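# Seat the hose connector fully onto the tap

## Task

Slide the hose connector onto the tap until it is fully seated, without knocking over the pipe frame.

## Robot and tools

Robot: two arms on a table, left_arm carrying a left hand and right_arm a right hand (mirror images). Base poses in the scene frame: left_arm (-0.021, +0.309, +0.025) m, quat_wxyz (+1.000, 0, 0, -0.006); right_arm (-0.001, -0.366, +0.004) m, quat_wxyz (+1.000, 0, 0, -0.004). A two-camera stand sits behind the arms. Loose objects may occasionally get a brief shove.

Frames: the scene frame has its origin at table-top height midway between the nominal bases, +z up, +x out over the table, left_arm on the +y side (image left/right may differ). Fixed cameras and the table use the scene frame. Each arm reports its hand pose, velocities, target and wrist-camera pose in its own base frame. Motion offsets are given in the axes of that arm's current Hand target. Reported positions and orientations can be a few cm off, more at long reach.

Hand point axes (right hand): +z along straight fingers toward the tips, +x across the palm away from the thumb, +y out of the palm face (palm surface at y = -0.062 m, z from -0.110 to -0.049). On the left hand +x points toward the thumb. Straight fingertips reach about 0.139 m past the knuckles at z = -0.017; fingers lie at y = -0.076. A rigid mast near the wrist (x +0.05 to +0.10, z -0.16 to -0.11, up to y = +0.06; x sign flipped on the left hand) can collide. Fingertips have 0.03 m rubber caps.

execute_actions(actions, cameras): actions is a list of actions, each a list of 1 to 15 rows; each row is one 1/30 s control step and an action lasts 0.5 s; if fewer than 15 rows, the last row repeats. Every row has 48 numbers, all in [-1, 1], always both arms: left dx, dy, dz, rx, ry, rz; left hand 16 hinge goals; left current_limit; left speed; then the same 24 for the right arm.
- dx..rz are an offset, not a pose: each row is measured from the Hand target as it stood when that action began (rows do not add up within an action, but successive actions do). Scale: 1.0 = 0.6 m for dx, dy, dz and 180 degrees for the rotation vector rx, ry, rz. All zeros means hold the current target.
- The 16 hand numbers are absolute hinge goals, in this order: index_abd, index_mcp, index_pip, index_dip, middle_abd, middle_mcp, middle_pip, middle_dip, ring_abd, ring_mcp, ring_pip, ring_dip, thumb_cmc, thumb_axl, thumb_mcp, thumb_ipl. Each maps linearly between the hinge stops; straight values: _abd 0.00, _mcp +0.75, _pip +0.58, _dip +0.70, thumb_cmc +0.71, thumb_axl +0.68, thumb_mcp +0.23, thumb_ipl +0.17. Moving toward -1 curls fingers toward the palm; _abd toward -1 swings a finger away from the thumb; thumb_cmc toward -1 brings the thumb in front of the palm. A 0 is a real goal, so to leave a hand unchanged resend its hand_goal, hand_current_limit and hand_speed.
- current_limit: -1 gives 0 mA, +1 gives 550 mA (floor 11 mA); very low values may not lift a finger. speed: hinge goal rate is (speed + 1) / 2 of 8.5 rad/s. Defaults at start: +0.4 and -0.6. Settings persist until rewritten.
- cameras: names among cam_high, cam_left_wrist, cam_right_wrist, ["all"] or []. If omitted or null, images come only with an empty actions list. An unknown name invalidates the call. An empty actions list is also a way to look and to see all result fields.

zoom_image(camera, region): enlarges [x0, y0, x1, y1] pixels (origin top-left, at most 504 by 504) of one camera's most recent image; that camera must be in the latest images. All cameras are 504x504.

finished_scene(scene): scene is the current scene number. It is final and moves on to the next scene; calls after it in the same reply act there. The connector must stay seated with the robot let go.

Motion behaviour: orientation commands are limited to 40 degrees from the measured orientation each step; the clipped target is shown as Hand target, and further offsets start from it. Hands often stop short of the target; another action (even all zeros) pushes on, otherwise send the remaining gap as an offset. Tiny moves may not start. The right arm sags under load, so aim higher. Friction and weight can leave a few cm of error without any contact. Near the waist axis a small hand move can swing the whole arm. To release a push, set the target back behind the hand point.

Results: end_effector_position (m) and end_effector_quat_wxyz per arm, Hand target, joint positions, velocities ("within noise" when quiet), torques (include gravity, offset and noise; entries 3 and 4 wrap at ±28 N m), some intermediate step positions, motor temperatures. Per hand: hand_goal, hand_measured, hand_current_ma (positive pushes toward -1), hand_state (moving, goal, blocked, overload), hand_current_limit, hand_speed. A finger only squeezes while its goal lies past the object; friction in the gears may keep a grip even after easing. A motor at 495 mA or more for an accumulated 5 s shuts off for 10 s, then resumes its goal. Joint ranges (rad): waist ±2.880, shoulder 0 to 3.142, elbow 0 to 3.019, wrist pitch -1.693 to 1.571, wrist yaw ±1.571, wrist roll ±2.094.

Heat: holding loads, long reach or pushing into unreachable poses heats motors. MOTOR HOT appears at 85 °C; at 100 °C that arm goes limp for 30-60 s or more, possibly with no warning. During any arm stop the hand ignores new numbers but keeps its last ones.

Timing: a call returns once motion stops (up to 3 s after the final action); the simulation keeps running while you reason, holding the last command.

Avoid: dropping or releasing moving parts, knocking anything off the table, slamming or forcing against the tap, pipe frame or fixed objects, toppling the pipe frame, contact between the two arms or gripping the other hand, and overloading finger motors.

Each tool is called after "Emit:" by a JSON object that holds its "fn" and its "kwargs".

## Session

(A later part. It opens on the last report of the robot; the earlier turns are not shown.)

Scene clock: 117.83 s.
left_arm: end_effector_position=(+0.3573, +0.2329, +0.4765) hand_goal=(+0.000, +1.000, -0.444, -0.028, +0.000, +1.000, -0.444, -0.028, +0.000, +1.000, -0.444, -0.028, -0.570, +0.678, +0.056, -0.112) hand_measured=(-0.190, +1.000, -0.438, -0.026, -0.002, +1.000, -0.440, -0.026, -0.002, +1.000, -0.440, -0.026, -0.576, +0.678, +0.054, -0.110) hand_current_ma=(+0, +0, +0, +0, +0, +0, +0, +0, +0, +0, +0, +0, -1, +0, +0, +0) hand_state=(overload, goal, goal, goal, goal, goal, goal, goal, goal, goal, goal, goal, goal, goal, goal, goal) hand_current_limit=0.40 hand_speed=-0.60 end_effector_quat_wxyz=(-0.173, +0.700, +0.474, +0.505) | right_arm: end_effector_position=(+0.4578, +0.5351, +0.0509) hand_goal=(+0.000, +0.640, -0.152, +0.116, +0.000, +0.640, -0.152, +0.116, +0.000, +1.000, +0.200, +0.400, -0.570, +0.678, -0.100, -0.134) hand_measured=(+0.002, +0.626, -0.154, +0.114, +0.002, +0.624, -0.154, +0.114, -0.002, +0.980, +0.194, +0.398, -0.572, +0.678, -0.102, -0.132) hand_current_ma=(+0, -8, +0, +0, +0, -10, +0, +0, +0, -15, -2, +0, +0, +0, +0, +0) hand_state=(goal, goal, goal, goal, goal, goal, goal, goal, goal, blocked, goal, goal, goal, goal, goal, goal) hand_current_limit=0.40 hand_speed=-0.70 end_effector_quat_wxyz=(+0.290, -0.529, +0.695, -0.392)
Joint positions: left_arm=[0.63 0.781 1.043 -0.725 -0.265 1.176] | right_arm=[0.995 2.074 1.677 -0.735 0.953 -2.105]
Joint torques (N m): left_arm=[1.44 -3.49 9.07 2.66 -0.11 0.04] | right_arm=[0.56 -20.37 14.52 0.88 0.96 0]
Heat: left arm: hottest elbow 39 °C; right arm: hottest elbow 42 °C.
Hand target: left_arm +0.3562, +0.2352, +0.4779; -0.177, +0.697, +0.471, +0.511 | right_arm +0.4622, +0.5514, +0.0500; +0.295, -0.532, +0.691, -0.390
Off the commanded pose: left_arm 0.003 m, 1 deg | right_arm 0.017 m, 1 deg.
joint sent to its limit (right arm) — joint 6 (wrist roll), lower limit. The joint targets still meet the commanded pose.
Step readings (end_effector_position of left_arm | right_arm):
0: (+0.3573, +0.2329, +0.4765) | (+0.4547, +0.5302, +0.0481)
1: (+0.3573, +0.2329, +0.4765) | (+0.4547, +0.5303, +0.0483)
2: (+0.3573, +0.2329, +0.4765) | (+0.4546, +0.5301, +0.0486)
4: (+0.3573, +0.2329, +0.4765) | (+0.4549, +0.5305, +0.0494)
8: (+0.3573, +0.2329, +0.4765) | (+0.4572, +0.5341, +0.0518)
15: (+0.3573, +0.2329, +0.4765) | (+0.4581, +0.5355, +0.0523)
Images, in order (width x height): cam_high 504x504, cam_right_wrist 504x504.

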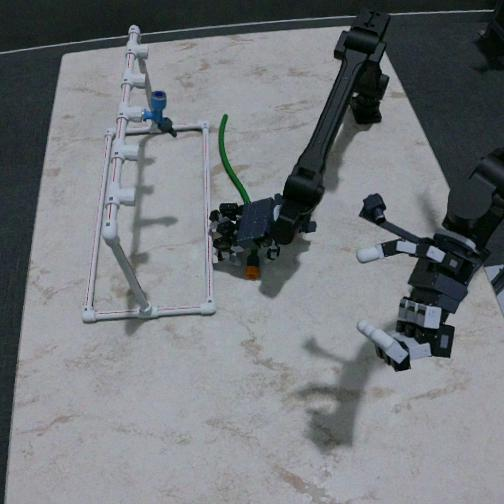

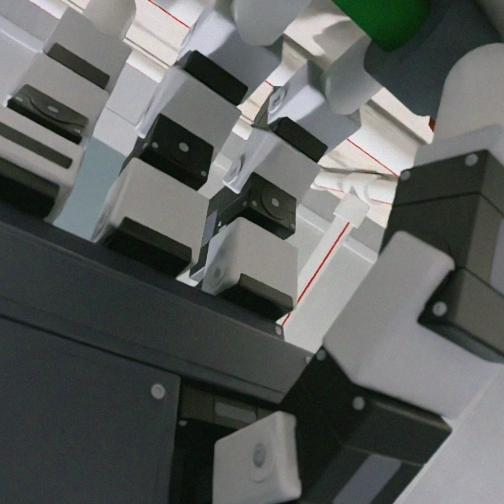

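Emit:
{"fn": "execute_actions", "kwargs": {"actions": [[[0,0,0,0,0,0,0,1,-0.445,-0.029,0,1,-0.445,-0.029,0,1,-0.445,-0.029,-0.571,0.678,0.056,-0.113,0.4,-0.6,-0.015,0.006,0.0035,0,0,0,0,0.66,-0.153,0.116,0,0.66,-0.153,0.116,0,1,0.2,0.4,-0.571,0.678,-0.1,-0.135,0.4,-0.7]]], "cameras": ["cam_right_wrist", "cam_high"]}}

Emit:
{"fn": "zoom_image", "kwargs": {"camera": "cam_high", "region": [200, 190, 290, 280]}}

Scene clock: 119.20 s.
left_arm: end_effector_position=(+0.3573, +0.2329, +0.4765) hand_goal=(+0.000, +1.000, -0.444, -0.028, +0.000, +1.000, -0.444, -0.028, +0.000, +1.000, -0.444, -0.028, -0.570, +0.678, +0.056, -0.112) hand_measured=(-0.190, +1.000, -0.438, -0.026, -0.002, +1.000, -0.440, -0.026, -0.002, +1.000, -0.440, -0.026, -0.576, +0.678, +0.054, -0.110) hand_current_ma=(+0, +0, +0, +0, +0, +0, +0, +0, +0, +0, +0, +0, -1, +0, +0, +0) hand_state=(overload, goal, goal, goal, goal, goal, goal, goal, goal, goal, goal, goal, goal, goal, goal, goal) hand_current_limit=0.40 hand_speed=-0.60 end_effector_quat_wxyz=(-0.173, +0.700, +0.474, +0.505) | right_arm: end_effector_position=(+0.4608, +0.5438, +0.0485) hand_goal=(+0.000, +0.660, -0.152, +0.116, +0.000, +0.660, -0.152, +0.116, +0.000, +1.000, +0.200, +0.400, -0.570, +0.678, -0.100, -0.134) hand_measured=(+0.002, +0.646, -0.156, +0.114, +0.002, +0.644, -0.154, +0.114, -0.002, +0.980, +0.194, +0.398, -0.572, +0.678, -0.102, -0.132) hand_current_ma=(+0, -8, -1, +0, +0, -10, +0, +0, +0, -15, -2, +0, +0, +0, +0, +0) hand_state=(goal, goal, goal, goal, goal, goal, goal, goal, goal, blocked, goal, goal, goal, goal, goal, goal) hand_current_limit=0.40 hand_speed=-0.70 end_effector_quat_wxyz=(+0.292, -0.529, +0.694, -0.391)
Joint positions: left_arm=[0.63 0.781 1.043 -0.725 -0.265 1.176] | right_arm=[0.999 2.097 1.708 -0.741 0.954 -2.105]
Joint torques (N m): left_arm=[1.44 -3.43 9.07 2.65 -0.11 0.04] | right_arm=[0.67 -20.25 14.71 1.01 0.94 0]
Heat: left arm: hottest elbow 39 °C; right arm: hottest elbow 42 °C.
Hand target: left_arm +0.3562, +0.2352, +0.4779; -0.177, +0.697, +0.471, +0.511 | right_arm +0.4643, +0.5602, +0.0458; +0.295, -0.532, +0.691, -0.390
Off the commanded pose: left_arm 0.003 m, 1 deg | right_arm 0.017 m, 1 deg.
joint sent to its limit (right arm) — joint 6 (wrist roll), lower limit. The joint targets still meet the commanded pose.
Step readings (end_effector_position of left_arm | right_arm):
0: (+0.3573, +0.2329, +0.4765) | (+0.4578, +0.5351, +0.0509)
1: (+0.3573, +0.2329, +0.4765) | (+0.4578, +0.5350, +0.0507)
2: (+0.3573, +0.2329, +0.4765) | (+0.4578, +0.5355, +0.0507)
4: (+0.3573, +0.2329, +0.4765) | (+0.4587, +0.5384, +0.0508)
8: (+0.3573, +0.2329, +0.4765) | (+0.4605, +0.5432, +0.0493)
15: (+0.3573, +0.2329, +0.4765) | (+0.4609, +0.5439, +0.0486)
Images, in order (width x height): cam_high 504x504, cam_right_wrist 504x504.

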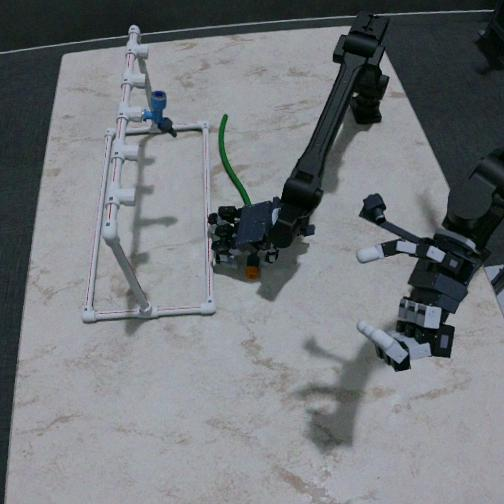

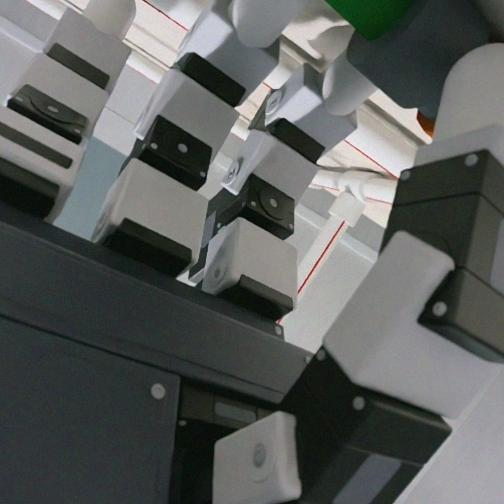

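Scaled by 5.600 from the camera's 504x504 image, which has a finer 720x720 frame.

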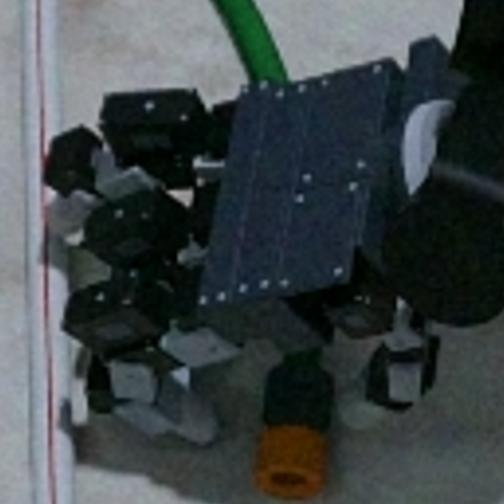

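Emit:
{"fn": "execute_actions", "kwargs": {"actions": [[[0,0,0,0,0,0,0,1,-0.445,-0.029,0,1,-0.445,-0.029,0,1,-0.445,-0.029,-0.571,0.678,0.056,-0.113,0.4,-0.6,0,0.006,0.0035,0,0,0,0,0.56,-0.153,0.116,0,0.56,-0.153,0.116,0,1,0.2,0.4,-0.571,0.678,-0.15,-0.135,0.4,-0.8]],[[0,0,0,0,0,0,0,1,-0.445,-0.029,0,1,-0.445,-0.029,0,1,-0.445,-0.029,-0.571,0.678,0.056,-0.113,0.4,-0.6,0,0,0,0,0,0,0,0.46,-0.153,0.116,0,0.44,-0.153,0.116,0,1,0.2,0.4,-0.571,0.678,-0.19,-0.135,0.4,-0.8]]], "cameras": ["cam_right_wrist", "cam_high"]}}

Emit:
{"fn": "zoom_image", "kwargs": {"camera": "cam_high", "region": [200, 190, 290, 280]}}

Scene clock: 121.17 s.
left_arm: end_effector_position=(+0.3573, +0.2329, +0.4765) hand_goal=(+0.000, +1.000, -0.444, -0.028, +0.000, +1.000, -0.444, -0.028, +0.000, +1.000, -0.444, -0.028, -0.570, +0.678, +0.056, -0.112) hand_measured=(-0.190, +1.000, -0.438, -0.026, -0.002, +1.000, -0.440, -0.026, -0.002, +1.000, -0.440, -0.026, -0.576, +0.678, +0.054, -0.110) hand_current_ma=(+0, +0, +0, +0, +0, +0, +0, +0, +0, +0, +0, +0, -1, +0, +0, +0) hand_state=(overload, goal, goal, goal, goal, goal, goal, goal, goal, goal, goal, goal, goal, goal, goal, goal) hand_current_limit=0.40 hand_speed=-0.60 end_effector_quat_wxyz=(-0.173, +0.700, +0.474, +0.505) | right_arm: end_effector_position=(+0.4616, +0.5439, +0.0493) hand_goal=(+0.000, +0.460, -0.152, +0.116, +0.000, +0.440, -0.152, +0.116, +0.000, +1.000, +0.200, +0.400, -0.570, +0.678, -0.190, -0.134) hand_measured=(+0.002, +0.490, -0.144, +0.116, +0.002, +0.454, -0.150, +0.116, -0.002, +0.980, +0.194, +0.398, -0.572, +0.678, -0.178, -0.130) hand_current_ma=(+0, +28, +3, +0, +0, +7, +1, +0, +0, -15, -2, +0, +0, +0, +8, +1) hand_state=(goal, blocked, goal, goal, goal, goal, goal, goal, goal, blocked, goal, goal, goal, goal, goal, goal) hand_current_limit=0.40 hand_speed=-0.80 end_effector_quat_wxyz=(+0.293, -0.528, +0.694, -0.393)
Joint positions: left_arm=[0.63 0.781 1.043 -0.725 -0.265 1.176] | right_arm=[0.999 2.098 1.71 -0.741 0.958 -2.105]
Joint torques (N m): left_arm=[1.44 -3.49 9.07 2.65 -0.11 0.04] | right_arm=[0.67 -19.84 14.02 1.33 0.78 0]
Heat: left arm: hottest elbow 39 °C; right arm: hottest elbow 42 °C.
Hand target: left_arm +0.3562, +0.2352, +0.4779; -0.177, +0.697, +0.471, +0.511 | right_arm +0.4642, +0.5601, +0.0414; +0.295, -0.532, +0.691, -0.390
Off the commanded pose: left_arm 0.003 m, 1 deg | right_arm 0.018 m, 1 deg.
joint sent to its limit (right arm) — joint 6 (wrist roll), lower limit. The joint targets still meet the commanded pose.
Step readings (end_effector_position of left_arm | right_arm):
0: (+0.3573, +0.2329, +0.4765) | (+0.4609, +0.5439, +0.0483)
1: (+0.3573, +0.2329, +0.4765) | (+0.4609, +0.5439, +0.0483)
2: (+0.3573, +0.2329, +0.4765) | (+0.4609, +0.5438, +0.0484)
4: (+0.3573, +0.2329, +0.4765) | (+0.4612, +0.5437, +0.0487)
8: (+0.3573, +0.2329, +0.4765) | (+0.4614, +0.5439, +0.0490)
15: (+0.3573, +0.2329, +0.4765) | (+0.4614, +0.5439, +0.0491)
16: (+0.3573, +0.2329, +0.4765) | (+0.4614, +0.5439, +0.0491)
17: (+0.3573, +0.2329, +0.4765) | (+0.4614, +0.5439, +0.0491)
19: (+0.3573, +0.2329, +0.4765) | (+0.4614, +0.5439, +0.0491)
23: (+0.3573, +0.2329, +0.4765) | (+0.4616, +0.5439, +0.0493)
30: (+0.3573, +0.2329, +0.4765) | (+0.4616, +0.5439, +0.0493)
Images, in order (width x height): cam_high 504x504, cam_right_wrist 504x504.

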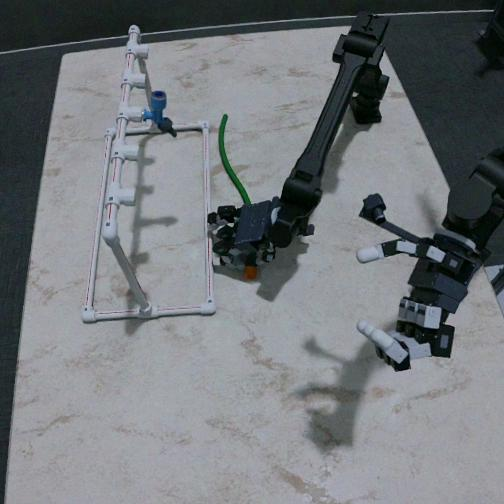

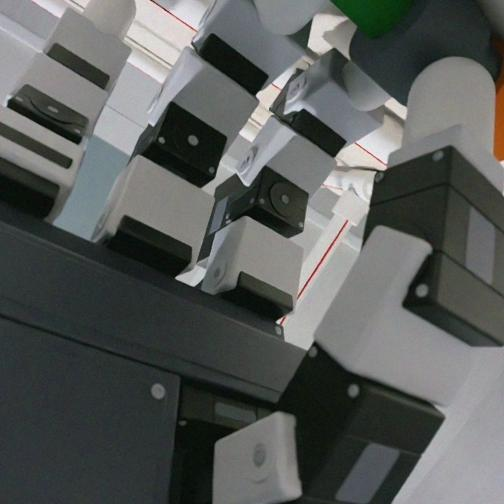

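Scaled by 5.600 from the camera's 504x504 image, which has a finer 720x720 frame.

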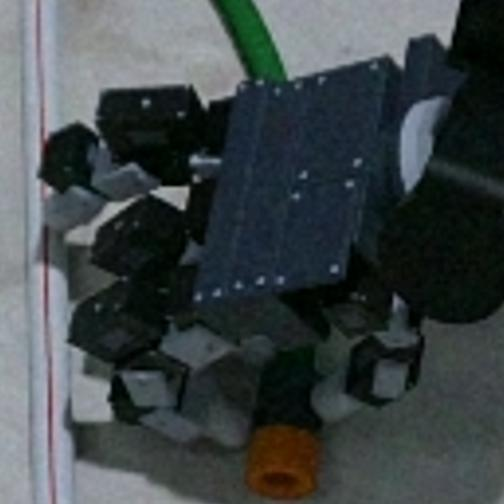

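Emit:
{"fn": "execute_actions", "kwargs": {"actions": [[[0,0,0,0,0,0,0,1,-0.445,-0.029,0,1,-0.445,-0.029,0,1,-0.445,-0.029,-0.571,0.678,0.056,-0.113,0.4,-0.6,0,0,0,0,0,0,0,0.36,-0.2,0.08,0,0.36,-0.2,0.08,0,1,0.2,0.4,-0.571,0.678,-0.28,-0.18,0.4,-0.8]]], "cameras": ["cam_right_wrist", "cam_high"]}}

Emit:
{"fn": "zoom_image", "kwargs": {"camera": "cam_high", "region": [200, 190, 290, 280]}}

Scene clock: 122.23 s.
left_arm: end_effector_position=(+0.3573, +0.2329, +0.4765) hand_goal=(+0.000, +1.000, -0.444, -0.028, +0.000, +1.000, -0.444, -0.028, +0.000, +1.000, -0.444, -0.028, -0.570, +0.678, +0.056, -0.112) hand_measured=(-0.190, +1.000, -0.438, -0.026, -0.002, +1.000, -0.440, -0.026, -0.002, +1.000, -0.440, -0.026, -0.576, +0.678, +0.054, -0.110) hand_current_ma=(+0, +0, +0, +0, +0, +0, +0, +0, +0, +0, +0, +0, -1, +0, +0, +0) hand_state=(overload, goal, goal, goal, goal, goal, goal, goal, goal, goal, goal, goal, goal, goal, goal, goal) hand_current_limit=0.40 hand_speed=-0.60 end_effector_quat_wxyz=(-0.173, +0.700, +0.474, +0.505) | right_arm: end_effector_position=(+0.4616, +0.5439, +0.0493) hand_goal=(+0.000, +0.360, -0.200, +0.080, +0.000, +0.360, -0.200, +0.080, +0.000, +1.000, +0.200, +0.400, -0.570, +0.678, -0.280, -0.180) hand_measured=(+0.002, +0.478, -0.144, +0.106, +0.000, +0.440, -0.152, +0.108, -0.002, +0.980, +0.194, +0.398, -0.570, +0.678, -0.178, -0.138) hand_current_ma=(+0, +302, +77, +22, +0, +157, +61, +24, +0, -15, -2, +0, +0, +0, +328, +81) hand_state=(goal, blocked, blocked, blocked, goal, blocked, blocked, blocked, goal, blocked, goal, goal, goal, goal, blocked, blocked) hand_current_limit=0.40 hand_speed=-0.80 end_effector_quat_wxyz=(+0.293, -0.528, +0.694, -0.393)
Joint positions: left_arm=[0.63 0.781 1.043 -0.725 -0.265 1.176] | right_arm=[0.999 2.098 1.71 -0.741 0.958 -2.105]
Joint torques (N m): left_arm=[1.44 -3.49 9.09 2.65 -0.11 0.04] | right_arm=[0.67 -19.84 14.04 1.35 0.77 -0.01]
Heat: left arm: hottest elbow 39 °C; right arm: hottest elbow 43 °C.
Hand target: left_arm +0.3562, +0.2352, +0.4779; -0.177, +0.697, +0.471, +0.511 | right_arm +0.4642, +0.5602, +0.0416; +0.295, -0.532, +0.691, -0.390
Off the commanded pose: left_arm 0.003 m, 1 deg | right_arm 0.018 m, 1 deg.
joint sent to its limit (right arm) — joint 6 (wrist roll), lower limit. The joint targets still meet the commanded pose.
Step readings (end_effector_position of left_arm | right_arm):
0: (+0.3573, +0.2329, +0.4765) | (+0.4616, +0.5439, +0.0493)
1: (+0.3573, +0.2329, +0.4765) | (+0.4616, +0.5439, +0.0493)
2: (+0.3573, +0.2329, +0.4765) | (+0.4616, +0.5439, +0.0493)
4: (+0.3573, +0.2329, +0.4765) | (+0.4616, +0.5439, +0.0493)
8: (+0.3573, +0.2329, +0.4765) | (+0.4616, +0.5439, +0.0493)
15: (+0.3573, +0.2329, +0.4765) | (+0.4616, +0.5439, +0.0493)
Images, in order (width x height): cam_high 504x504, cam_right_wrist 504x504.

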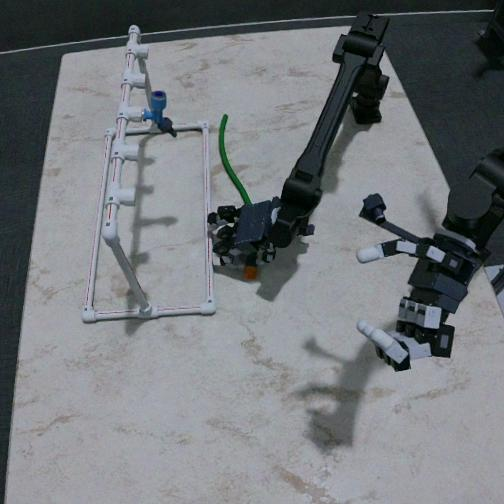

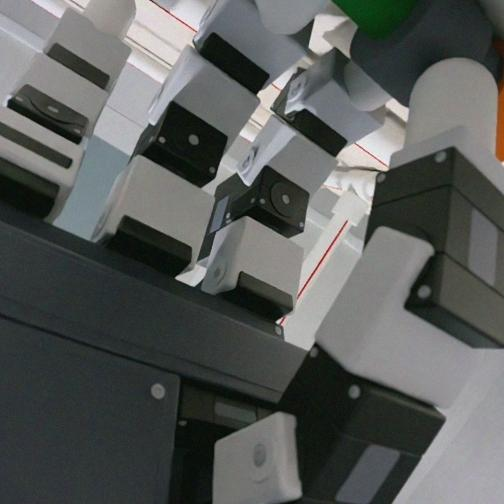

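Scaled by 5.600 from the camera's 504x504 image, which has a finer 720x720 frame.

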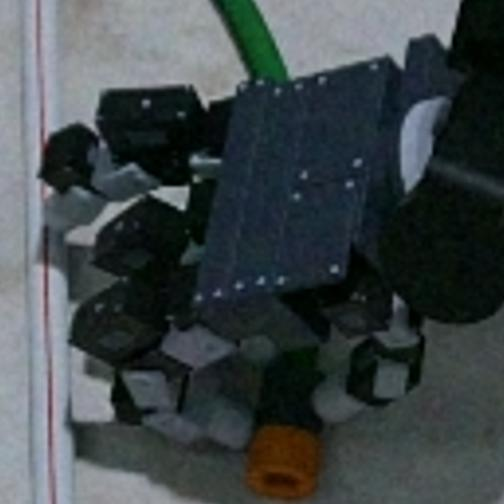

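Emit:
{"fn": "execute_actions", "kwargs": {"actions": [[[0,0,0,0,0,0,0,1,-0.445,-0.029,0,1,-0.445,-0.029,0,1,-0.445,-0.029,-0.571,0.678,0.056,-0.113,0.4,-0.6,0,-0.0253,-0.0145,0,0,0,0,0.36,-0.2,0.08,0,0.36,-0.2,0.08,0,1,0.2,0.4,-0.571,0.678,-0.28,-0.18,0.4,-0.8]],[[0,0,0,0,0,0,0,1,-0.445,-0.029,0,1,-0.445,-0.029,0,1,-0.445,-0.029,-0.571,0.678,0.056,-0.113,0.4,-0.6,0,-0.0253,-0.0145,0,0,0,0,0.36,-0.2,0.08,0,0.36,-0.2,0.08,0,1,0.2,0.4,-0.571,0.678,-0.28,-0.18,0.4,-0.8]],[[0,0,0,0,0,0,0,1,-0.445,-0.029,0,1,-0.445,-0.029,0,1,-0.445,-0.029,-0.571,0.678,0.056,-0.113,0.4,-0.6,0,-0.0253,-0.0145,0,0,0,0,0.36,-0.2,0.08,0,0.36,-0.2,0.08,0,1,0.2,0.4,-0.571,0.678,-0.28,-0.18,0.4,-0.8]]], "cameras": ["cam_right_wrist", "cam_high"]}}

Emit:
{"fn": "zoom_image", "kwargs": {"camera": "cam_high", "region": [190, 160, 310, 280]}}

Scene clock: 124.47 s.
left_arm: end_effector_position=(+0.3573, +0.2329, +0.4765) hand_goal=(+0.000, +1.000, -0.444, -0.028, +0.000, +1.000, -0.444, -0.028, +0.000, +1.000, -0.444, -0.028, -0.570, +0.678, +0.056, -0.112) hand_measured=(-0.190, +1.000, -0.438, -0.026, -0.002, +1.000, -0.440, -0.026, -0.002, +1.000, -0.440, -0.026, -0.576, +0.678, +0.054, -0.110) hand_current_ma=(+0, +0, +0, +0, +0, +0, +0, +0, +0, +0, +0, +0, -1, +0, +0, +0) hand_state=(overload, goal, goal, goal, goal, goal, goal, goal, goal, goal, goal, goal, goal, goal, goal, goal) hand_current_limit=0.40 hand_speed=-0.60 end_effector_quat_wxyz=(-0.173, +0.700, +0.474, +0.505) | right_arm: end_effector_position=(+0.4594, +0.5415, +0.0658) hand_goal=(+0.000, +0.360, -0.200, +0.080, +0.000, +0.360, -0.200, +0.080, +0.000, +1.000, +0.200, +0.400, -0.570, +0.678, -0.280, -0.180) hand_measured=(+0.006, +0.466, -0.144, +0.106, -0.002, +0.424, -0.152, +0.108, -0.002, +0.980, +0.194, +0.398, -0.574, +0.674, -0.178, -0.138) hand_current_ma=(+2, +256, +77, +22, +0, +108, +61, +24, +0, -15, -2, +0, -1, -1, +328, +81) hand_state=(goal, blocked, blocked, blocked, goal, blocked, blocked, blocked, goal, blocked, goal, goal, goal, goal, blocked, blocked) hand_current_limit=0.40 hand_speed=-0.80 end_effector_quat_wxyz=(+0.273, -0.539, +0.690, -0.398)
Joint positions: left_arm=[0.63 0.781 1.043 -0.725 -0.265 1.176] | right_arm=[0.999 2.098 1.767 -0.846 0.954 -2.105]
Joint torques (N m): left_arm=[1.44 -3.43 9.07 2.65 -0.11 0.04] | right_arm=[0.26 -24.23 15.01 0.72 0.93 -0.01]
Heat: left arm: hottest elbow 39 °C; right arm: hottest elbow 43 °C.
Hand target: left_arm +0.3562, +0.2352, +0.4779; -0.177, +0.697, +0.471, +0.511 | right_arm +0.4659, +0.5603, +0.0942; +0.295, -0.532, +0.691, -0.390
Off the commanded pose: left_arm 0.003 m, 1 deg | right_arm 0.035 m, 3 deg.
joint sent to its limit (right arm) — joint 6 (wrist roll), lower limit. The joint targets still meet the commanded pose.
Step readings (end_effector_position of left_arm | right_arm):
0: (+0.3573, +0.2329, +0.4765) | (+0.4616, +0.5439, +0.0493)
1: (+0.3573, +0.2329, +0.4765) | (+0.4616, +0.5439, +0.0493)
2: (+0.3573, +0.2329, +0.4765) | (+0.4617, +0.5440, +0.0497)
4: (+0.3573, +0.2329, +0.4765) | (+0.4613, +0.5435, +0.0502)
8: (+0.3573, +0.2329, +0.4765) | (+0.4603, +0.5426, +0.0510)
15: (+0.3573, +0.2329, +0.4765) | (+0.4600, +0.5422, +0.0515)
16: (+0.3573, +0.2329, +0.4765) | (+0.4600, +0.5422, +0.0516)
17: (+0.3573, +0.2329, +0.4765) | (+0.4597, +0.5419, +0.0519)
19: (+0.3573, +0.2329, +0.4765) | (+0.4592, +0.5411, +0.0530)
23: (+0.3573, +0.2329, +0.4765) | (+0.4594, +0.5414, +0.0563)
30: (+0.3573, +0.2329, +0.4765) | (+0.4595, +0.5417, +0.0580)
31: (+0.3573, +0.2329, +0.4765) | (+0.4594, +0.5415, +0.0579)
32: (+0.3573, +0.2329, +0.4765) | (+0.4592, +0.5413, +0.0584)
34: (+0.3573, +0.2329, +0.4765) | (+0.4586, +0.5404, +0.0595)
38: (+0.3573, +0.2329, +0.4765) | (+0.4592, +0.5413, +0.0639)
45: (+0.3573, +0.2329, +0.4765) | (+0.4594, +0.5416, +0.0657)
Images, in order (width x height): cam_high 504x504, cam_right_wrist 504x504.

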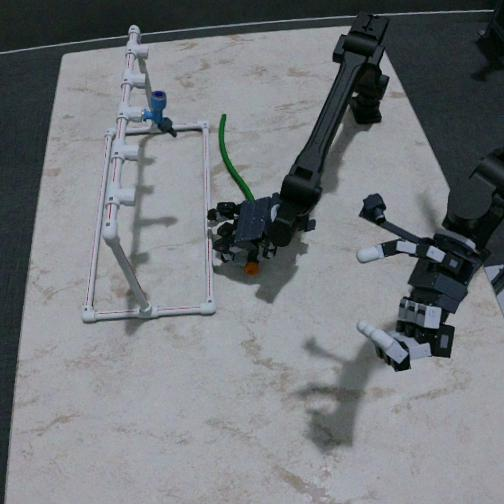

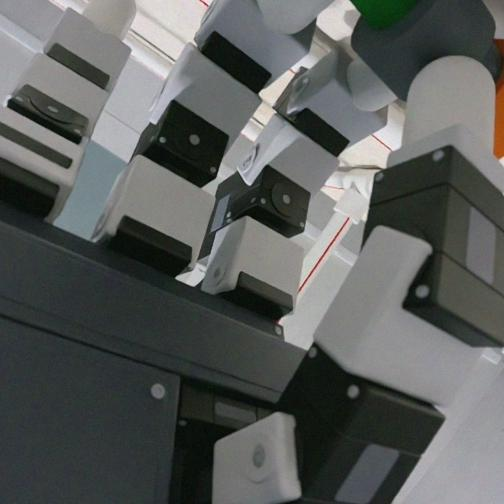

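Scaled by 4.200 from the camera's 504x504 image, which has a finer 720x720 frame.

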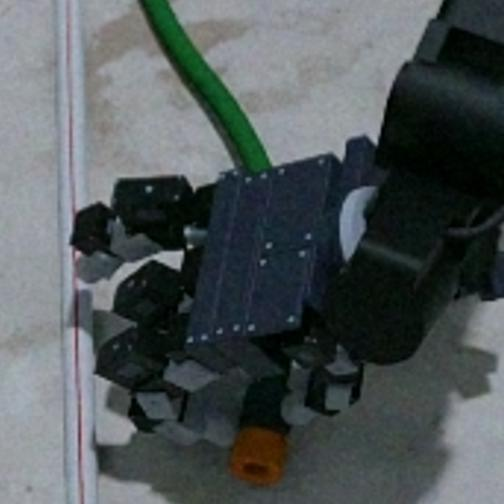

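Emit:
{"fn": "execute_actions", "kwargs": {"actions": [[[0,0,0,0,0,0,0,1,-0.445,-0.029,0,1,-0.445,-0.029,0,1,-0.445,-0.029,-0.571,0.678,0.056,-0.113,0.4,-0.6,0,-0.0433,-0.025,0,0,0,0,0.34,-0.22,0.06,0,0.34,-0.22,0.06,0,1,0.2,0.4,-0.571,0.678,-0.3,-0.2,0.4,-0.8]],[[0,0,0,0,0,0,0,1,-0.445,-0.029,0,1,-0.445,-0.029,0,1,-0.445,-0.029,-0.571,0.678,0.056,-0.113,0.4,-0.6,0,-0.0433,-0.025,0,0,0,0,0.34,-0.22,0.06,0,0.34,-0.22,0.06,0,0.45,-0.15,0.11,-0.571,0.678,-0.3,-0.2,0.4,-0.8]],[[0,0,0,0,0,0,0,1,-0.445,-0.029,0,1,-0.445,-0.029,0,1,-0.445,-0.029,-0.571,0.678,0.056,-0.113,0.4,-0.6,0,0,0,0,0,0,0,0.34,-0.22,0.06,0,0.34,-0.22,0.06,0,0.45,-0.15,0.11,-0.571,0.678,-0.3,-0.2,0.4,-0.8]]], "cameras": ["cam_right_wrist", "cam_high"]}}

Emit:
{"fn": "zoom_image", "kwargs": {"camera": "cam_high", "region": [190, 150, 310, 270]}}

Scene clock: 130.00 s.
left_arm: end_effector_position=(+0.3573, +0.2329, +0.4765) hand_goal=(+0.000, +1.000, -0.444, -0.028, +0.000, +1.000, -0.444, -0.028, +0.000, +1.000, -0.444, -0.028, -0.570, +0.678, +0.056, -0.112) hand_measured=(-0.190, +1.000, -0.438, -0.026, -0.002, +1.000, -0.440, -0.026, -0.002, +1.000, -0.440, -0.026, -0.576, +0.678, +0.054, -0.110) hand_current_ma=(+0, +0, +0, +0, +0, +0, +0, +0, +0, +0, +0, +0, -1, +0, +0, +0) hand_state=(overload, goal, goal, goal, goal, goal, goal, goal, goal, goal, goal, goal, goal, goal, goal, goal) hand_current_limit=0.40 hand_speed=-0.60 end_effector_quat_wxyz=(-0.173, +0.700, +0.474, +0.505) | right_arm: end_effector_position=(+0.4622, +0.5460, +0.1216) hand_goal=(+0.000, +0.340, -0.220, +0.060, +0.000, +0.340, -0.220, +0.060, +0.000, +0.450, -0.150, +0.110, -0.570, +0.678, -0.300, -0.200) hand_measured=(+0.004, +0.340, -0.214, +0.064, -0.002, +0.340, -0.216, +0.064, -0.002, +0.448, -0.148, +0.112, -0.572, +0.676, -0.294, -0.196) hand_current_ma=(+0, +0, +1, +1, +0, +0, +1, +1, +0, +0, +0, +1, +0, +0, +2, +1) hand_state=(goal, goal, goal, goal, goal, goal, goal, goal, goal, goal, goal, goal, goal, goal, goal, goal) hand_current_limit=0.40 hand_speed=-0.80 end_effector_quat_wxyz=(+0.271, -0.540, +0.690, -0.399)
Joint positions: left_arm=[0.63 0.781 1.043 -0.725 -0.265 1.176] | right_arm=[0.999 2.074 1.88 -0.987 0.954 -2.105]
Joint torques (N m): left_arm=[1.38 -3.49 9.09 2.65 -0.11 0.04] | right_arm=[0.38 -25 15.06 0.88 0.89 -0.02]
Heat: left arm: hottest elbow 39 °C; right arm: hottest elbow 43 °C.
Hand target: left_arm +0.3562, +0.2352, +0.4779; -0.177, +0.697, +0.471, +0.511 | right_arm +0.4676, +0.5602, +0.1540; +0.295, -0.532, +0.691, -0.390
Off the commanded pose: left_arm 0.003 m, 1 deg | right_arm 0.036 m, 3 deg.
joint sent to its limit (right arm) — joint 6 (wrist roll), lower limit. The joint targets still meet the commanded pose.
Step readings (end_effector_position of left_arm | right_arm):
0: (+0.3573, +0.2329, +0.4765) | (+0.4593, +0.5415, +0.0658)
1: (+0.3573, +0.2329, +0.4765) | (+0.4593, +0.5414, +0.0659)
2: (+0.3573, +0.2329, +0.4765) | (+0.4589, +0.5409, +0.0665)
4: (+0.3573, +0.2329, +0.4765) | (+0.4580, +0.5397, +0.0688)
8: (+0.3573, +0.2329, +0.4765) | (+0.4589, +0.5411, +0.0767)
15: (+0.3573, +0.2329, +0.4765) | (+0.4599, +0.5425, +0.0837)
16: (+0.3573, +0.2329, +0.4765) | (+0.4598, +0.5425, +0.0840)
17: (+0.3573, +0.2329, +0.4765) | (+0.4594, +0.5418, +0.0848)
19: (+0.3573, +0.2329, +0.4765) | (+0.4586, +0.5406, +0.0876)
23: (+0.3573, +0.2329, +0.4765) | (+0.4591, +0.5414, +0.0994)
30: (+0.3573, +0.2329, +0.4765) | (+0.4618, +0.5454, +0.1184)
31: (+0.3573, +0.2329, +0.4765) | (+0.4620, +0.5458, +0.1197)
32: (+0.3573, +0.2329, +0.4765) | (+0.4623, +0.5462, +0.1208)
34: (+0.3573, +0.2329, +0.4765) | (+0.4625, +0.5466, +0.1218)
38: (+0.3573, +0.2329, +0.4765) | (+0.4622, +0.5461, +0.1216)
45: (+0.3573, +0.2329, +0.4765) | (+0.4622, +0.5460, +0.1216)
Images, in order (width x height): cam_high 504x504, cam_right_wrist 504x504.

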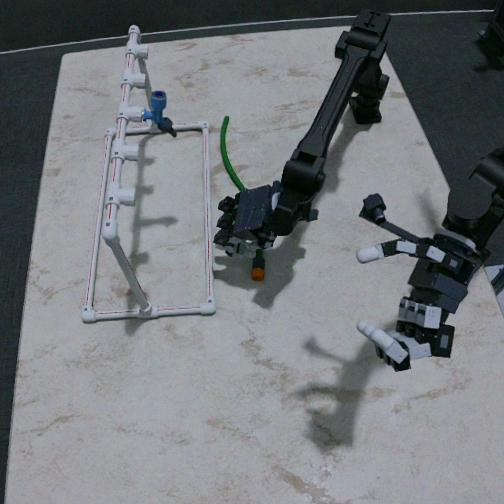

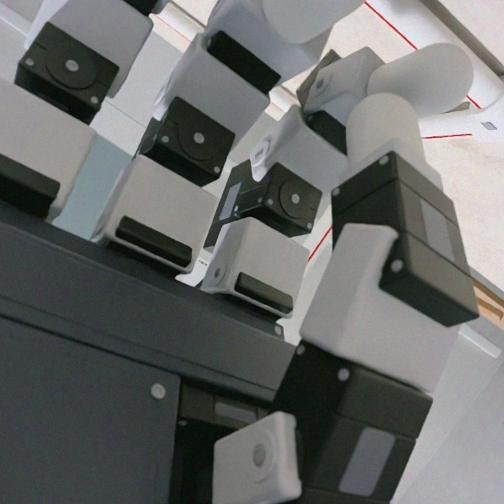

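Scaled by 4.200 from the camera's 504x504 image, which has a finer 720x720 frame.

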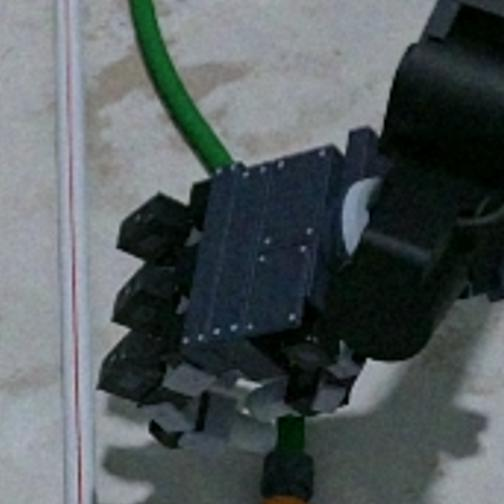

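Emit:
{"fn": "execute_actions", "kwargs": {"actions": [[[0,0,0,0,0,0,0,1,-0.445,-0.029,0,1,-0.445,-0.029,0,1,-0.445,-0.029,-0.571,0.678,0.056,-0.113,0.4,-0.6,0,0,0,0,0,0,0,1,-0.299,-0.029,0,1,-0.299,-0.029,0,1,-0.299,-0.029,-0.571,0.678,0.15,-0.25,0.4,-0.6]]], "cameras": ["cam_right_wrist", "cam_high"]}}

Emit:
{"fn": "zoom_image", "kwargs": {"camera": "cam_high", "region": [190, 180, 320, 310]}}

Scene clock: 132.67 s.
left_arm: end_effector_position=(+0.3573, +0.2329, +0.4765) hand_goal=(+0.000, +1.000, -0.444, -0.028, +0.000, +1.000, -0.444, -0.028, +0.000, +1.000, -0.444, -0.028, -0.570, +0.678, +0.056, -0.112) hand_measured=(-0.190, +1.000, -0.438, -0.026, -0.002, +1.000, -0.440, -0.026, -0.002, +1.000, -0.440, -0.026, -0.576, +0.678, +0.054, -0.110) hand_current_ma=(+0, +0, +0, +0, +0, +0, +0, +0, +0, +0, +0, +0, -1, +0, +0, +0) hand_state=(overload, goal, goal, goal, goal, goal, goal, goal, goal, goal, goal, goal, goal, goal, goal, goal) hand_current_limit=0.40 hand_speed=-0.60 end_effector_quat_wxyz=(-0.173, +0.700, +0.474, +0.505) | right_arm: end_effector_position=(+0.4622, +0.5460, +0.1216) hand_goal=(+0.000, +1.000, -0.298, -0.028, +0.000, +1.000, -0.298, -0.028, +0.000, +1.000, -0.298, -0.028, -0.570, +0.678, +0.150, -0.250) hand_measured=(+0.004, +0.984, -0.296, -0.026, -0.002, +0.980, -0.296, -0.024, -0.002, +0.982, -0.296, -0.026, -0.572, +0.676, +0.146, -0.248) hand_current_ma=(+0, -11, +0, +1, +0, -14, +0, +1, +0, -13, +0, +1, +0, +0, -2, +1) hand_state=(goal, goal, goal, goal, goal, goal, goal, goal, goal, goal, goal, goal, goal, goal, goal, goal) hand_current_limit=0.40 hand_speed=-0.60 end_effector_quat_wxyz=(+0.271, -0.540, +0.690, -0.399)
Joint positions: left_arm=[0.63 0.781 1.043 -0.725 -0.265 1.176] | right_arm=[0.999 2.074 1.88 -0.987 0.954 -2.105]
Joint torques (N m): left_arm=[1.44 -3.49 9.07 2.65 -0.11 0.04] | right_arm=[0.32 -24.88 15.05 0.9 0.96 -0.01]
Heat: left arm: hottest elbow 39 °C; right arm: hottest elbow 43 °C.
Hand target: left_arm +0.3562, +0.2352, +0.4779; -0.177, +0.697, +0.471, +0.511 | right_arm +0.4675, +0.5602, +0.1540; +0.295, -0.532, +0.691, -0.390
Off the commanded pose: left_arm 0.003 m, 1 deg | right_arm 0.036 m, 3 deg.
joint sent to its limit (right arm) — joint 6 (wrist roll), lower limit. The joint targets still meet the commanded pose.
Step readings (end_effector_position of left_arm | right_arm):
0: (+0.3573, +0.2329, +0.4765) | (+0.4622, +0.5460, +0.1216)
1: (+0.3573, +0.2329, +0.4765) | (+0.4622, +0.5460, +0.1216)
2: (+0.3573, +0.2329, +0.4765) | (+0.4622, +0.5460, +0.1216)
4: (+0.3573, +0.2329, +0.4765) | (+0.4622, +0.5460, +0.1216)
8: (+0.3573, +0.2329, +0.4765) | (+0.4622, +0.5460, +0.1216)
15: (+0.3573, +0.2329, +0.4765) | (+0.4622, +0.5460, +0.1216)
Images, in order (width x height): cam_high 504x504, cam_right_wrist 504x504.

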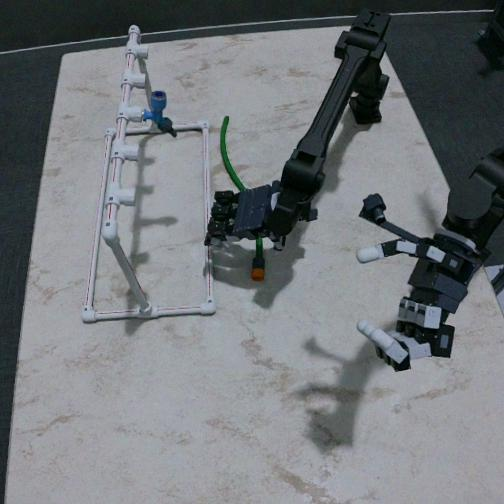

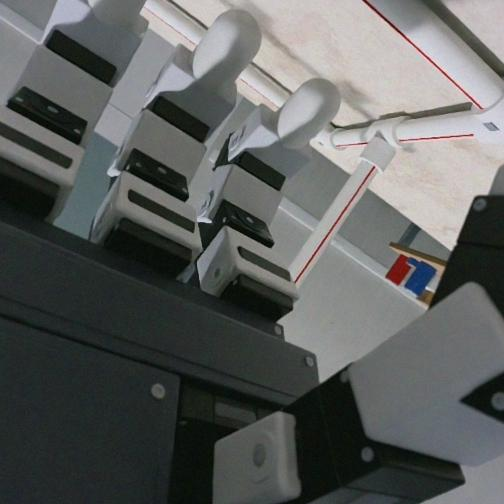

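Scaled by 3.877 from the camera's 504x504 image, which has a finer 720x720 frame.

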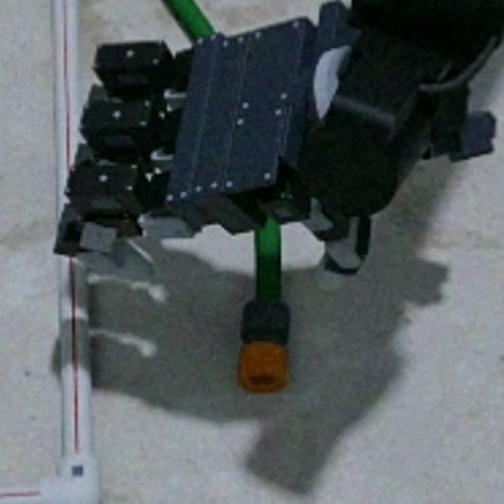

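Emit:
{"fn": "execute_actions", "kwargs": {"actions": [[[0,0,0,0,0,0,0,1,-0.445,-0.029,0,1,-0.445,-0.029,0,1,-0.445,-0.029,-0.571,0.678,0.056,-0.113,0.4,-0.6,0.0057,0.039,0.0152,0,0,0,0,1,-0.299,-0.029,0,1,-0.299,-0.029,0,1,-0.1,0.1,-0.571,0.678,0.15,-0.25,0.4,-0.6]],[[0,0,0,0,0,0,0,1,-0.445,-0.029,0,1,-0.445,-0.029,0,1,-0.445,-0.029,-0.571,0.678,0.056,-0.113,0.4,-0.6,0.0057,0.039,0.0152,0,0,0,0,1,-0.299,-0.029,0,1,-0.299,-0.029,0,1,-0.1,0.1,-0.571,0.678,0.15,-0.25,0.4,-0.6]],[[0,0,0,0,0,0,0,1,-0.445,-0.029,0,1,-0.445,-0.029,0,1,-0.445,-0.029,-0.571,0.678,0.056,-0.113,0.4,-0.6,0.0057,0.039,0.0152,0,0,0,0,1,-0.299,-0.029,0,1,-0.299,-0.029,0,1,-0.1,0.1,-0.571,0.678,0.15,-0.25,0.4,-0.6]],[[0,0,0,0,0,0,0,1,-0.445,-0.029,0,1,-0.445,-0.029,0,1,-0.445,-0.029,-0.571,0.678,0.056,-0.113,0.4,-0.6,0.0057,0.039,0.0152,0,0,0,0,1,-0.299,-0.029,0,1,-0.299,-0.029,0,1,-0.1,0.1,-0.571,0.678,0.15,-0.25,0.4,-0.6]]], "cameras": ["cam_right_wrist", "cam_high"]}}

Emit:
{"fn": "zoom_image", "kwargs": {"camera": "cam_high", "region": [190, 180, 320, 310]}}

Scene clock: 136.50 s.
left_arm: end_effector_position=(+0.3573, +0.2329, +0.4765) hand_goal=(+0.000, +1.000, -0.444, -0.028, +0.000, +1.000, -0.444, -0.028, +0.000, +1.000, -0.444, -0.028, -0.570, +0.678, +0.056, -0.112) hand_measured=(-0.190, +1.000, -0.438, -0.026, -0.002, +1.000, -0.440, -0.026, -0.002, +1.000, -0.440, -0.026, -0.576, +0.678, +0.054, -0.110) hand_current_ma=(+0, +0, +0, +0, +0, +0, +0, +0, +0, +0, +0, +0, -1, +0, +0, +0) hand_state=(overload, goal, goal, goal, goal, goal, goal, goal, goal, goal, goal, goal, goal, goal, goal, goal) hand_current_limit=0.40 hand_speed=-0.60 end_effector_quat_wxyz=(-0.173, +0.700, +0.474, +0.505) | right_arm: end_effector_position=(+0.4498, +0.5452, +0.0648) hand_goal=(+0.000, +1.000, -0.298, -0.028, +0.000, +1.000, -0.298, -0.028, +0.000, +1.000, -0.100, +0.100, -0.570, +0.678, +0.150, -0.250) hand_measured=(+0.002, +0.984, -0.296, -0.026, -0.002, +0.982, -0.296, -0.024, -0.002, +0.982, -0.104, +0.098, -0.572, +0.676, +0.146, -0.248) hand_current_ma=(+0, -10, +0, +1, +0, -13, +0, +1, +0, -12, -1, +0, +0, +0, -2, +1) hand_state=(goal, goal, goal, goal, goal, goal, goal, goal, goal, goal, goal, goal, goal, goal, goal, goal) hand_current_limit=0.40 hand_speed=-0.60 end_effector_quat_wxyz=(+0.291, -0.534, +0.690, -0.392)
Joint positions: left_arm=[0.63 0.781 1.043 -0.725 -0.265 1.176] | right_arm=[1.014 2.072 1.713 -0.785 0.959 -2.098]
Joint torques (N m): left_arm=[1.49 -3.43 9.07 2.65 -0.11 0.04] | right_arm=[0.62 -22.42 9.59 2.18 1.04 0.17]
Heat: left arm: hottest elbow 39 °C; right arm: hottest elbow 43 °C.
Hand target: left_arm +0.3562, +0.2352, +0.4779; -0.177, +0.697, +0.471, +0.511 | right_arm +0.4465, +0.5509, +0.0552; +0.295, -0.532, +0.691, -0.390
Off the commanded pose: left_arm 0.003 m, 1 deg | right_arm 0.012 m, 1 deg.
Step readings (end_effector_position of left_arm | right_arm):
0: (+0.3573, +0.2329, +0.4765) | (+0.4622, +0.5460, +0.1216)
1: (+0.3573, +0.2329, +0.4765) | (+0.4622, +0.5460, +0.1216)
2: (+0.3573, +0.2329, +0.4765) | (+0.4622, +0.5460, +0.1216)
4: (+0.3573, +0.2329, +0.4765) | (+0.4629, +0.5472, +0.1220)
8: (+0.3573, +0.2329, +0.4765) | (+0.4652, +0.5512, +0.1234)
15: (+0.3573, +0.2329, +0.4765) | (+0.4660, +0.5530, +0.1241)
16: (+0.3573, +0.2329, +0.4765) | (+0.4660, +0.5530, +0.1238)
17: (+0.3573, +0.2329, +0.4765) | (+0.4661, +0.5535, +0.1228)
19: (+0.3573, +0.2329, +0.4765) | (+0.4651, +0.5535, +0.1187)
23: (+0.3573, +0.2329, +0.4765) | (+0.4604, +0.5492, +0.1049)
30: (+0.3573, +0.2329, +0.4765) | (+0.4601, +0.5488, +0.1013)
31: (+0.3573, +0.2329, +0.4765) | (+0.4602, +0.5490, +0.1012)
32: (+0.3573, +0.2329, +0.4765) | (+0.4605, +0.5493, +0.1002)
34: (+0.3573, +0.2329, +0.4765) | (+0.4604, +0.5498, +0.0968)
38: (+0.3573, +0.2329, +0.4765) | (+0.4556, +0.5462, +0.0848)
45: (+0.3573, +0.2329, +0.4765) | (+0.4546, +0.5467, +0.0819)
46: (+0.3573, +0.2329, +0.4765) | (+0.4548, +0.5469, +0.0818)
47: (+0.3573, +0.2329, +0.4765) | (+0.4548, +0.5473, +0.0809)
49: (+0.3573, +0.2329, +0.4765) | (+0.4543, +0.5482, +0.0779)
53: (+0.3573, +0.2329, +0.4765) | (+0.4502, +0.5448, +0.0673)
60: (+0.3573, +0.2329, +0.4765) | (+0.4497, +0.5450, +0.0648)
Images, in order (width x height): cam_high 504x504, cam_right_wrist 504x504.

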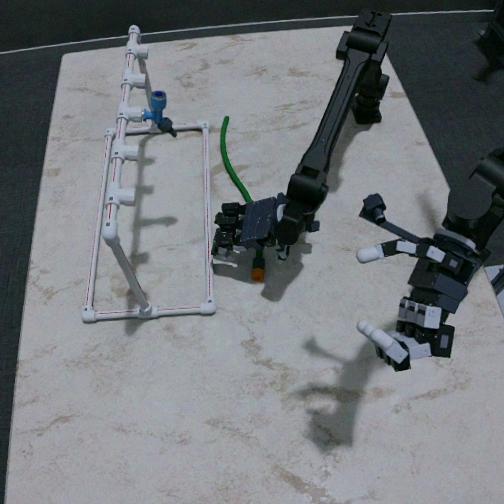

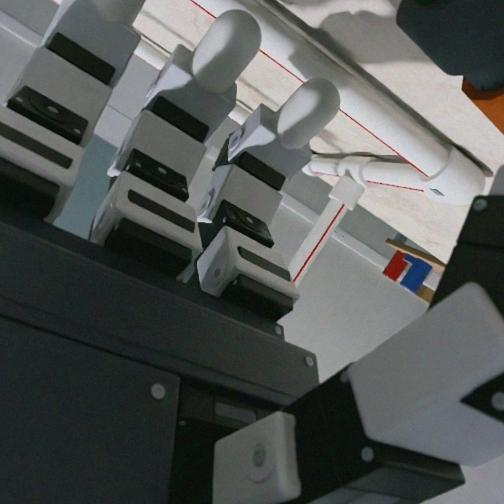

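Scaled by 3.877 from the camera's 504x504 image, which has a finer 720x720 frame.

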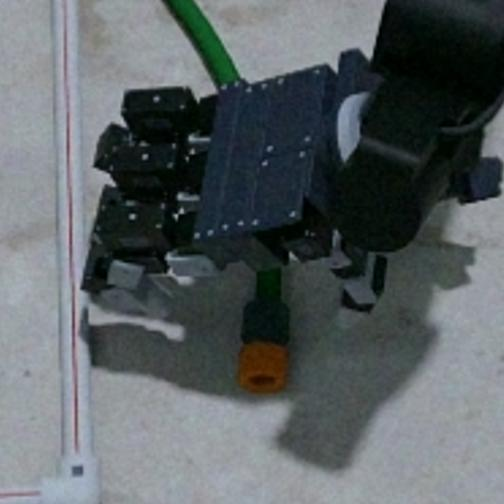

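Emit:
{"fn": "execute_actions", "kwargs": {"actions": [[[0,0,0,0,0,0,0,1,-0.445,-0.029,0,1,-0.445,-0.029,0,1,-0.445,-0.029,-0.571,0.678,0.056,-0.113,0.4,-0.6,-0.0053,0.0246,0.0078,0,0,0,0,1,-0.299,-0.029,0,1,-0.299,-0.029,0,1,-0.1,0.1,-0.571,0.678,0.15,-0.25,0.4,-0.6]],[[0,0,0,0,0,0,0,1,-0.445,-0.029,0,1,-0.445,-0.029,0,1,-0.445,-0.029,-0.571,0.678,0.056,-0.113,0.4,-0.6,-0.0053,0.0246,0.0078,0,0,0,0,1,-0.299,-0.029,0,1,-0.299,-0.029,0,1,-0.1,0.1,-0.571,0.678,0.15,-0.25,0.4,-0.6]]], "cameras": ["cam_right_wrist", "cam_high"]}}

Emit:
{"fn": "zoom_image", "kwargs": {"camera": "cam_high", "region": [200, 200, 290, 290]}}

Scene clock: 138.40 s.
left_arm: end_effector_position=(+0.3573, +0.2329, +0.4765) hand_goal=(+0.000, +1.000, -0.444, -0.028, +0.000, +1.000, -0.444, -0.028, +0.000, +1.000, -0.444, -0.028, -0.570, +0.678, +0.056, -0.112) hand_measured=(-0.190, +1.000, -0.438, -0.026, -0.002, +1.000, -0.440, -0.026, -0.002, +1.000, -0.440, -0.026, -0.576, +0.678, +0.054, -0.110) hand_current_ma=(+0, +0, +0, +0, +0, +0, +0, +0, +0, +0, +0, +0, -1, +0, +0, +0) hand_state=(overload, goal, goal, goal, goal, goal, goal, goal, goal, goal, goal, goal, goal, goal, goal, goal) hand_current_limit=0.40 hand_speed=-0.60 end_effector_quat_wxyz=(-0.173, +0.700, +0.474, +0.505) | right_arm: end_effector_position=(+0.4449, +0.5538, +0.0465) hand_goal=(+0.000, +1.000, -0.298, -0.028, +0.000, +1.000, -0.298, -0.028, +0.000, +1.000, -0.100, +0.100, -0.570, +0.678, +0.150, -0.250) hand_measured=(+0.002, +0.984, -0.296, -0.026, -0.002, +0.982, -0.296, -0.024, -0.002, +0.982, -0.104, +0.098, -0.572, +0.676, +0.146, -0.248) hand_current_ma=(+0, -10, +0, +1, +0, -13, +0, +1, +0, -12, -1, +0, +0, +0, -2, +1) hand_state=(goal, goal, goal, goal, goal, goal, goal, goal, goal, goal, goal, goal, goal, goal, goal, goal) hand_current_limit=0.40 hand_speed=-0.60 end_effector_quat_wxyz=(+0.298, -0.530, +0.692, -0.390)
Joint positions: left_arm=[0.63 0.781 1.043 -0.725 -0.265 1.176] | right_arm=[1.027 2.097 1.701 -0.749 0.964 -2.077]
Joint torques (N m): left_arm=[1.44 -3.49 9.09 2.66 -0.11 0.04] | right_arm=[0.97 -20.37 9.59 2.15 1.04 0.18]
Heat: left arm: hottest elbow 39 °C; right arm: hottest elbow 43 °C.
Hand target: left_arm +0.3562, +0.2352, +0.4779; -0.177, +0.697, +0.471, +0.511 | right_arm +0.4410, +0.5586, +0.0250; +0.295, -0.532, +0.691, -0.390
Off the commanded pose: left_arm 0.003 m, 1 deg | right_arm 0.022 m, 0 deg.
Step readings (end_effector_position of left_arm | right_arm):
0: (+0.3573, +0.2329, +0.4765) | (+0.4498, +0.5452, +0.0648)
1: (+0.3573, +0.2329, +0.4765) | (+0.4499, +0.5453, +0.0649)
2: (+0.3573, +0.2329, +0.4765) | (+0.4498, +0.5460, +0.0651)
4: (+0.3573, +0.2329, +0.4765) | (+0.4493, +0.5482, +0.0656)
8: (+0.3573, +0.2329, +0.4765) | (+0.4496, +0.5503, +0.0660)
15: (+0.3573, +0.2329, +0.4765) | (+0.4481, +0.5505, +0.0644)
16: (+0.3573, +0.2329, +0.4765) | (+0.4480, +0.5507, +0.0644)
17: (+0.3573, +0.2329, +0.4765) | (+0.4481, +0.5512, +0.0644)
19: (+0.3573, +0.2329, +0.4765) | (+0.4476, +0.5536, +0.0638)
23: (+0.3573, +0.2329, +0.4765) | (+0.4468, +0.5553, +0.0578)
30: (+0.3573, +0.2329, +0.4765) | (+0.4449, +0.5538, +0.0471)
Images, in order (width x height): cam_high 504x504, cam_right_wrist 504x504.

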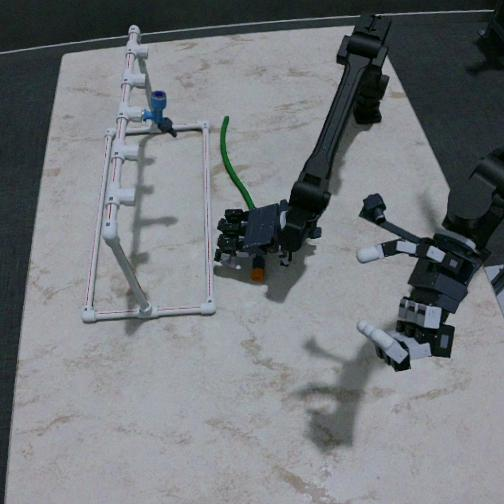

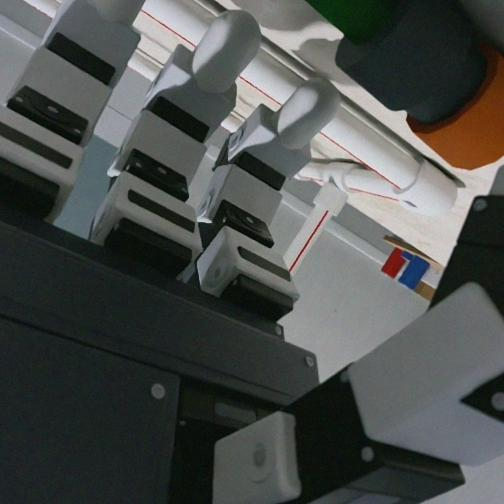

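Scaled by 5.600 from the camera's 504x504 image, which has a finer 720x720 frame.

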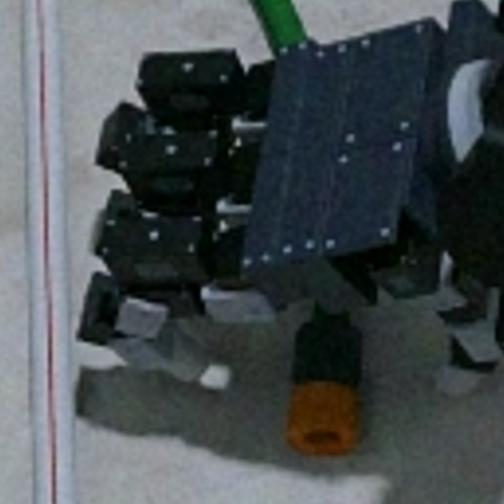

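Emit:
{"fn": "execute_actions", "kwargs": {"actions": [[[0,0,0,0,0,0,0,1,-0.445,-0.029,0,1,-0.445,-0.029,0,1,-0.445,-0.029,-0.571,0.678,0.056,-0.113,0.4,-0.6,0,0.0101,0.0058,0,0,0,0,1,-0.299,-0.029,0,1,-0.299,-0.029,0,1,-0.1,0.1,-0.571,0.678,0.15,-0.25,0.4,-0.6]]], "cameras": ["cam_right_wrist"]}}

Scene clock: 139.50 s.
left_arm: end_effector_position=(+0.3573, +0.2329, +0.4765) hand_goal=(+0.000, +1.000, -0.444, -0.028, +0.000, +1.000, -0.444, -0.028, +0.000, +1.000, -0.444, -0.028, -0.570, +0.678, +0.056, -0.112) hand_measured=(-0.190, +1.000, -0.438, -0.026, -0.002, +1.000, -0.440, -0.026, -0.002, +1.000, -0.440, -0.026, -0.576, +0.678, +0.054, -0.110) hand_current_ma=(+0, +0, +0, +0, +0, +0, +0, +0, +0, +0, +0, +0, -1, +0, +0, +0) hand_state=(overload, goal, goal, goal, goal, goal, goal, goal, goal, goal, goal, goal, goal, goal, goal, goal) hand_current_limit=0.40 hand_speed=-0.60 end_effector_quat_wxyz=(-0.173, +0.700, +0.474, +0.505) | right_arm: end_effector_position=(+0.4463, +0.5566, +0.0456) hand_goal=(+0.000, +1.000, -0.298, -0.028, +0.000, +1.000, -0.298, -0.028, +0.000, +1.000, -0.100, +0.100, -0.570, +0.678, +0.150, -0.250) hand_measured=(+0.002, +0.984, -0.296, -0.026, -0.002, +0.982, -0.296, -0.024, -0.002, +0.982, -0.104, +0.098, -0.572, +0.676, +0.146, -0.248) hand_current_ma=(+0, -10, +0, +1, +0, -13, +0, +1, +0, -12, -1, +0, +0, +0, -2, +1) hand_state=(goal, goal, goal, goal, goal, goal, goal, goal, goal, goal, goal, goal, goal, goal, goal, goal) hand_current_limit=0.40 hand_speed=-0.60 end_effector_quat_wxyz=(+0.302, -0.528, +0.693, -0.388)
Joint positions: left_arm=[0.63 0.781 1.043 -0.725 -0.265 1.176] | right_arm=[1.028 2.1 1.701 -0.735 0.964 -2.077]
Joint torques (N m): left_arm=[1.44 -3.49 9.06 2.65 -0.11 0.04] | right_arm=[0.62 -20.37 9.01 2.18 1.04 0.18]
Heat: left arm: hottest elbow 39 °C; right arm: hottest elbow 43 °C.
Hand target: left_arm +0.3562, +0.2352, +0.4779; -0.177, +0.697, +0.471, +0.511 | right_arm +0.4407, +0.5587, +0.0181; +0.295, -0.532, +0.691, -0.390
Off the commanded pose: left_arm 0.003 m, 1 deg | right_arm 0.028 m, 1 deg.
Step readings (end_effector_position of left_arm | right_arm):
0: (+0.3573, +0.2329, +0.4765) | (+0.4449, +0.5538, +0.0465)
1: (+0.3573, +0.2329, +0.4765) | (+0.4450, +0.5539, +0.0466)
2: (+0.3573, +0.2329, +0.4765) | (+0.4451, +0.5542, +0.0467)
4: (+0.3573, +0.2329, +0.4765) | (+0.4456, +0.5550, +0.0471)
8: (+0.3573, +0.2329, +0.4765) | (+0.4461, +0.5564, +0.0470)
15: (+0.3573, +0.2329, +0.4765) | (+0.4463, +0.5566, +0.0459)
Images, in order (width x height): cam_right_wrist 504x504.

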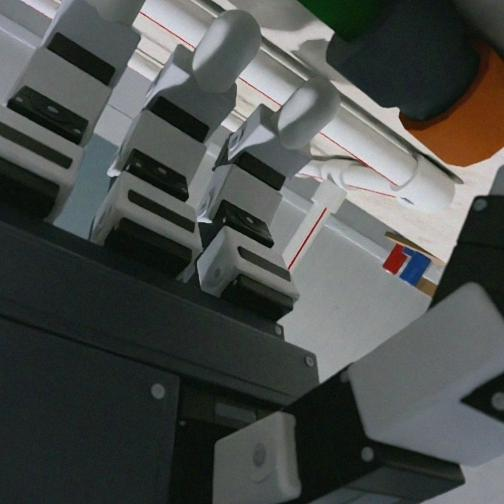

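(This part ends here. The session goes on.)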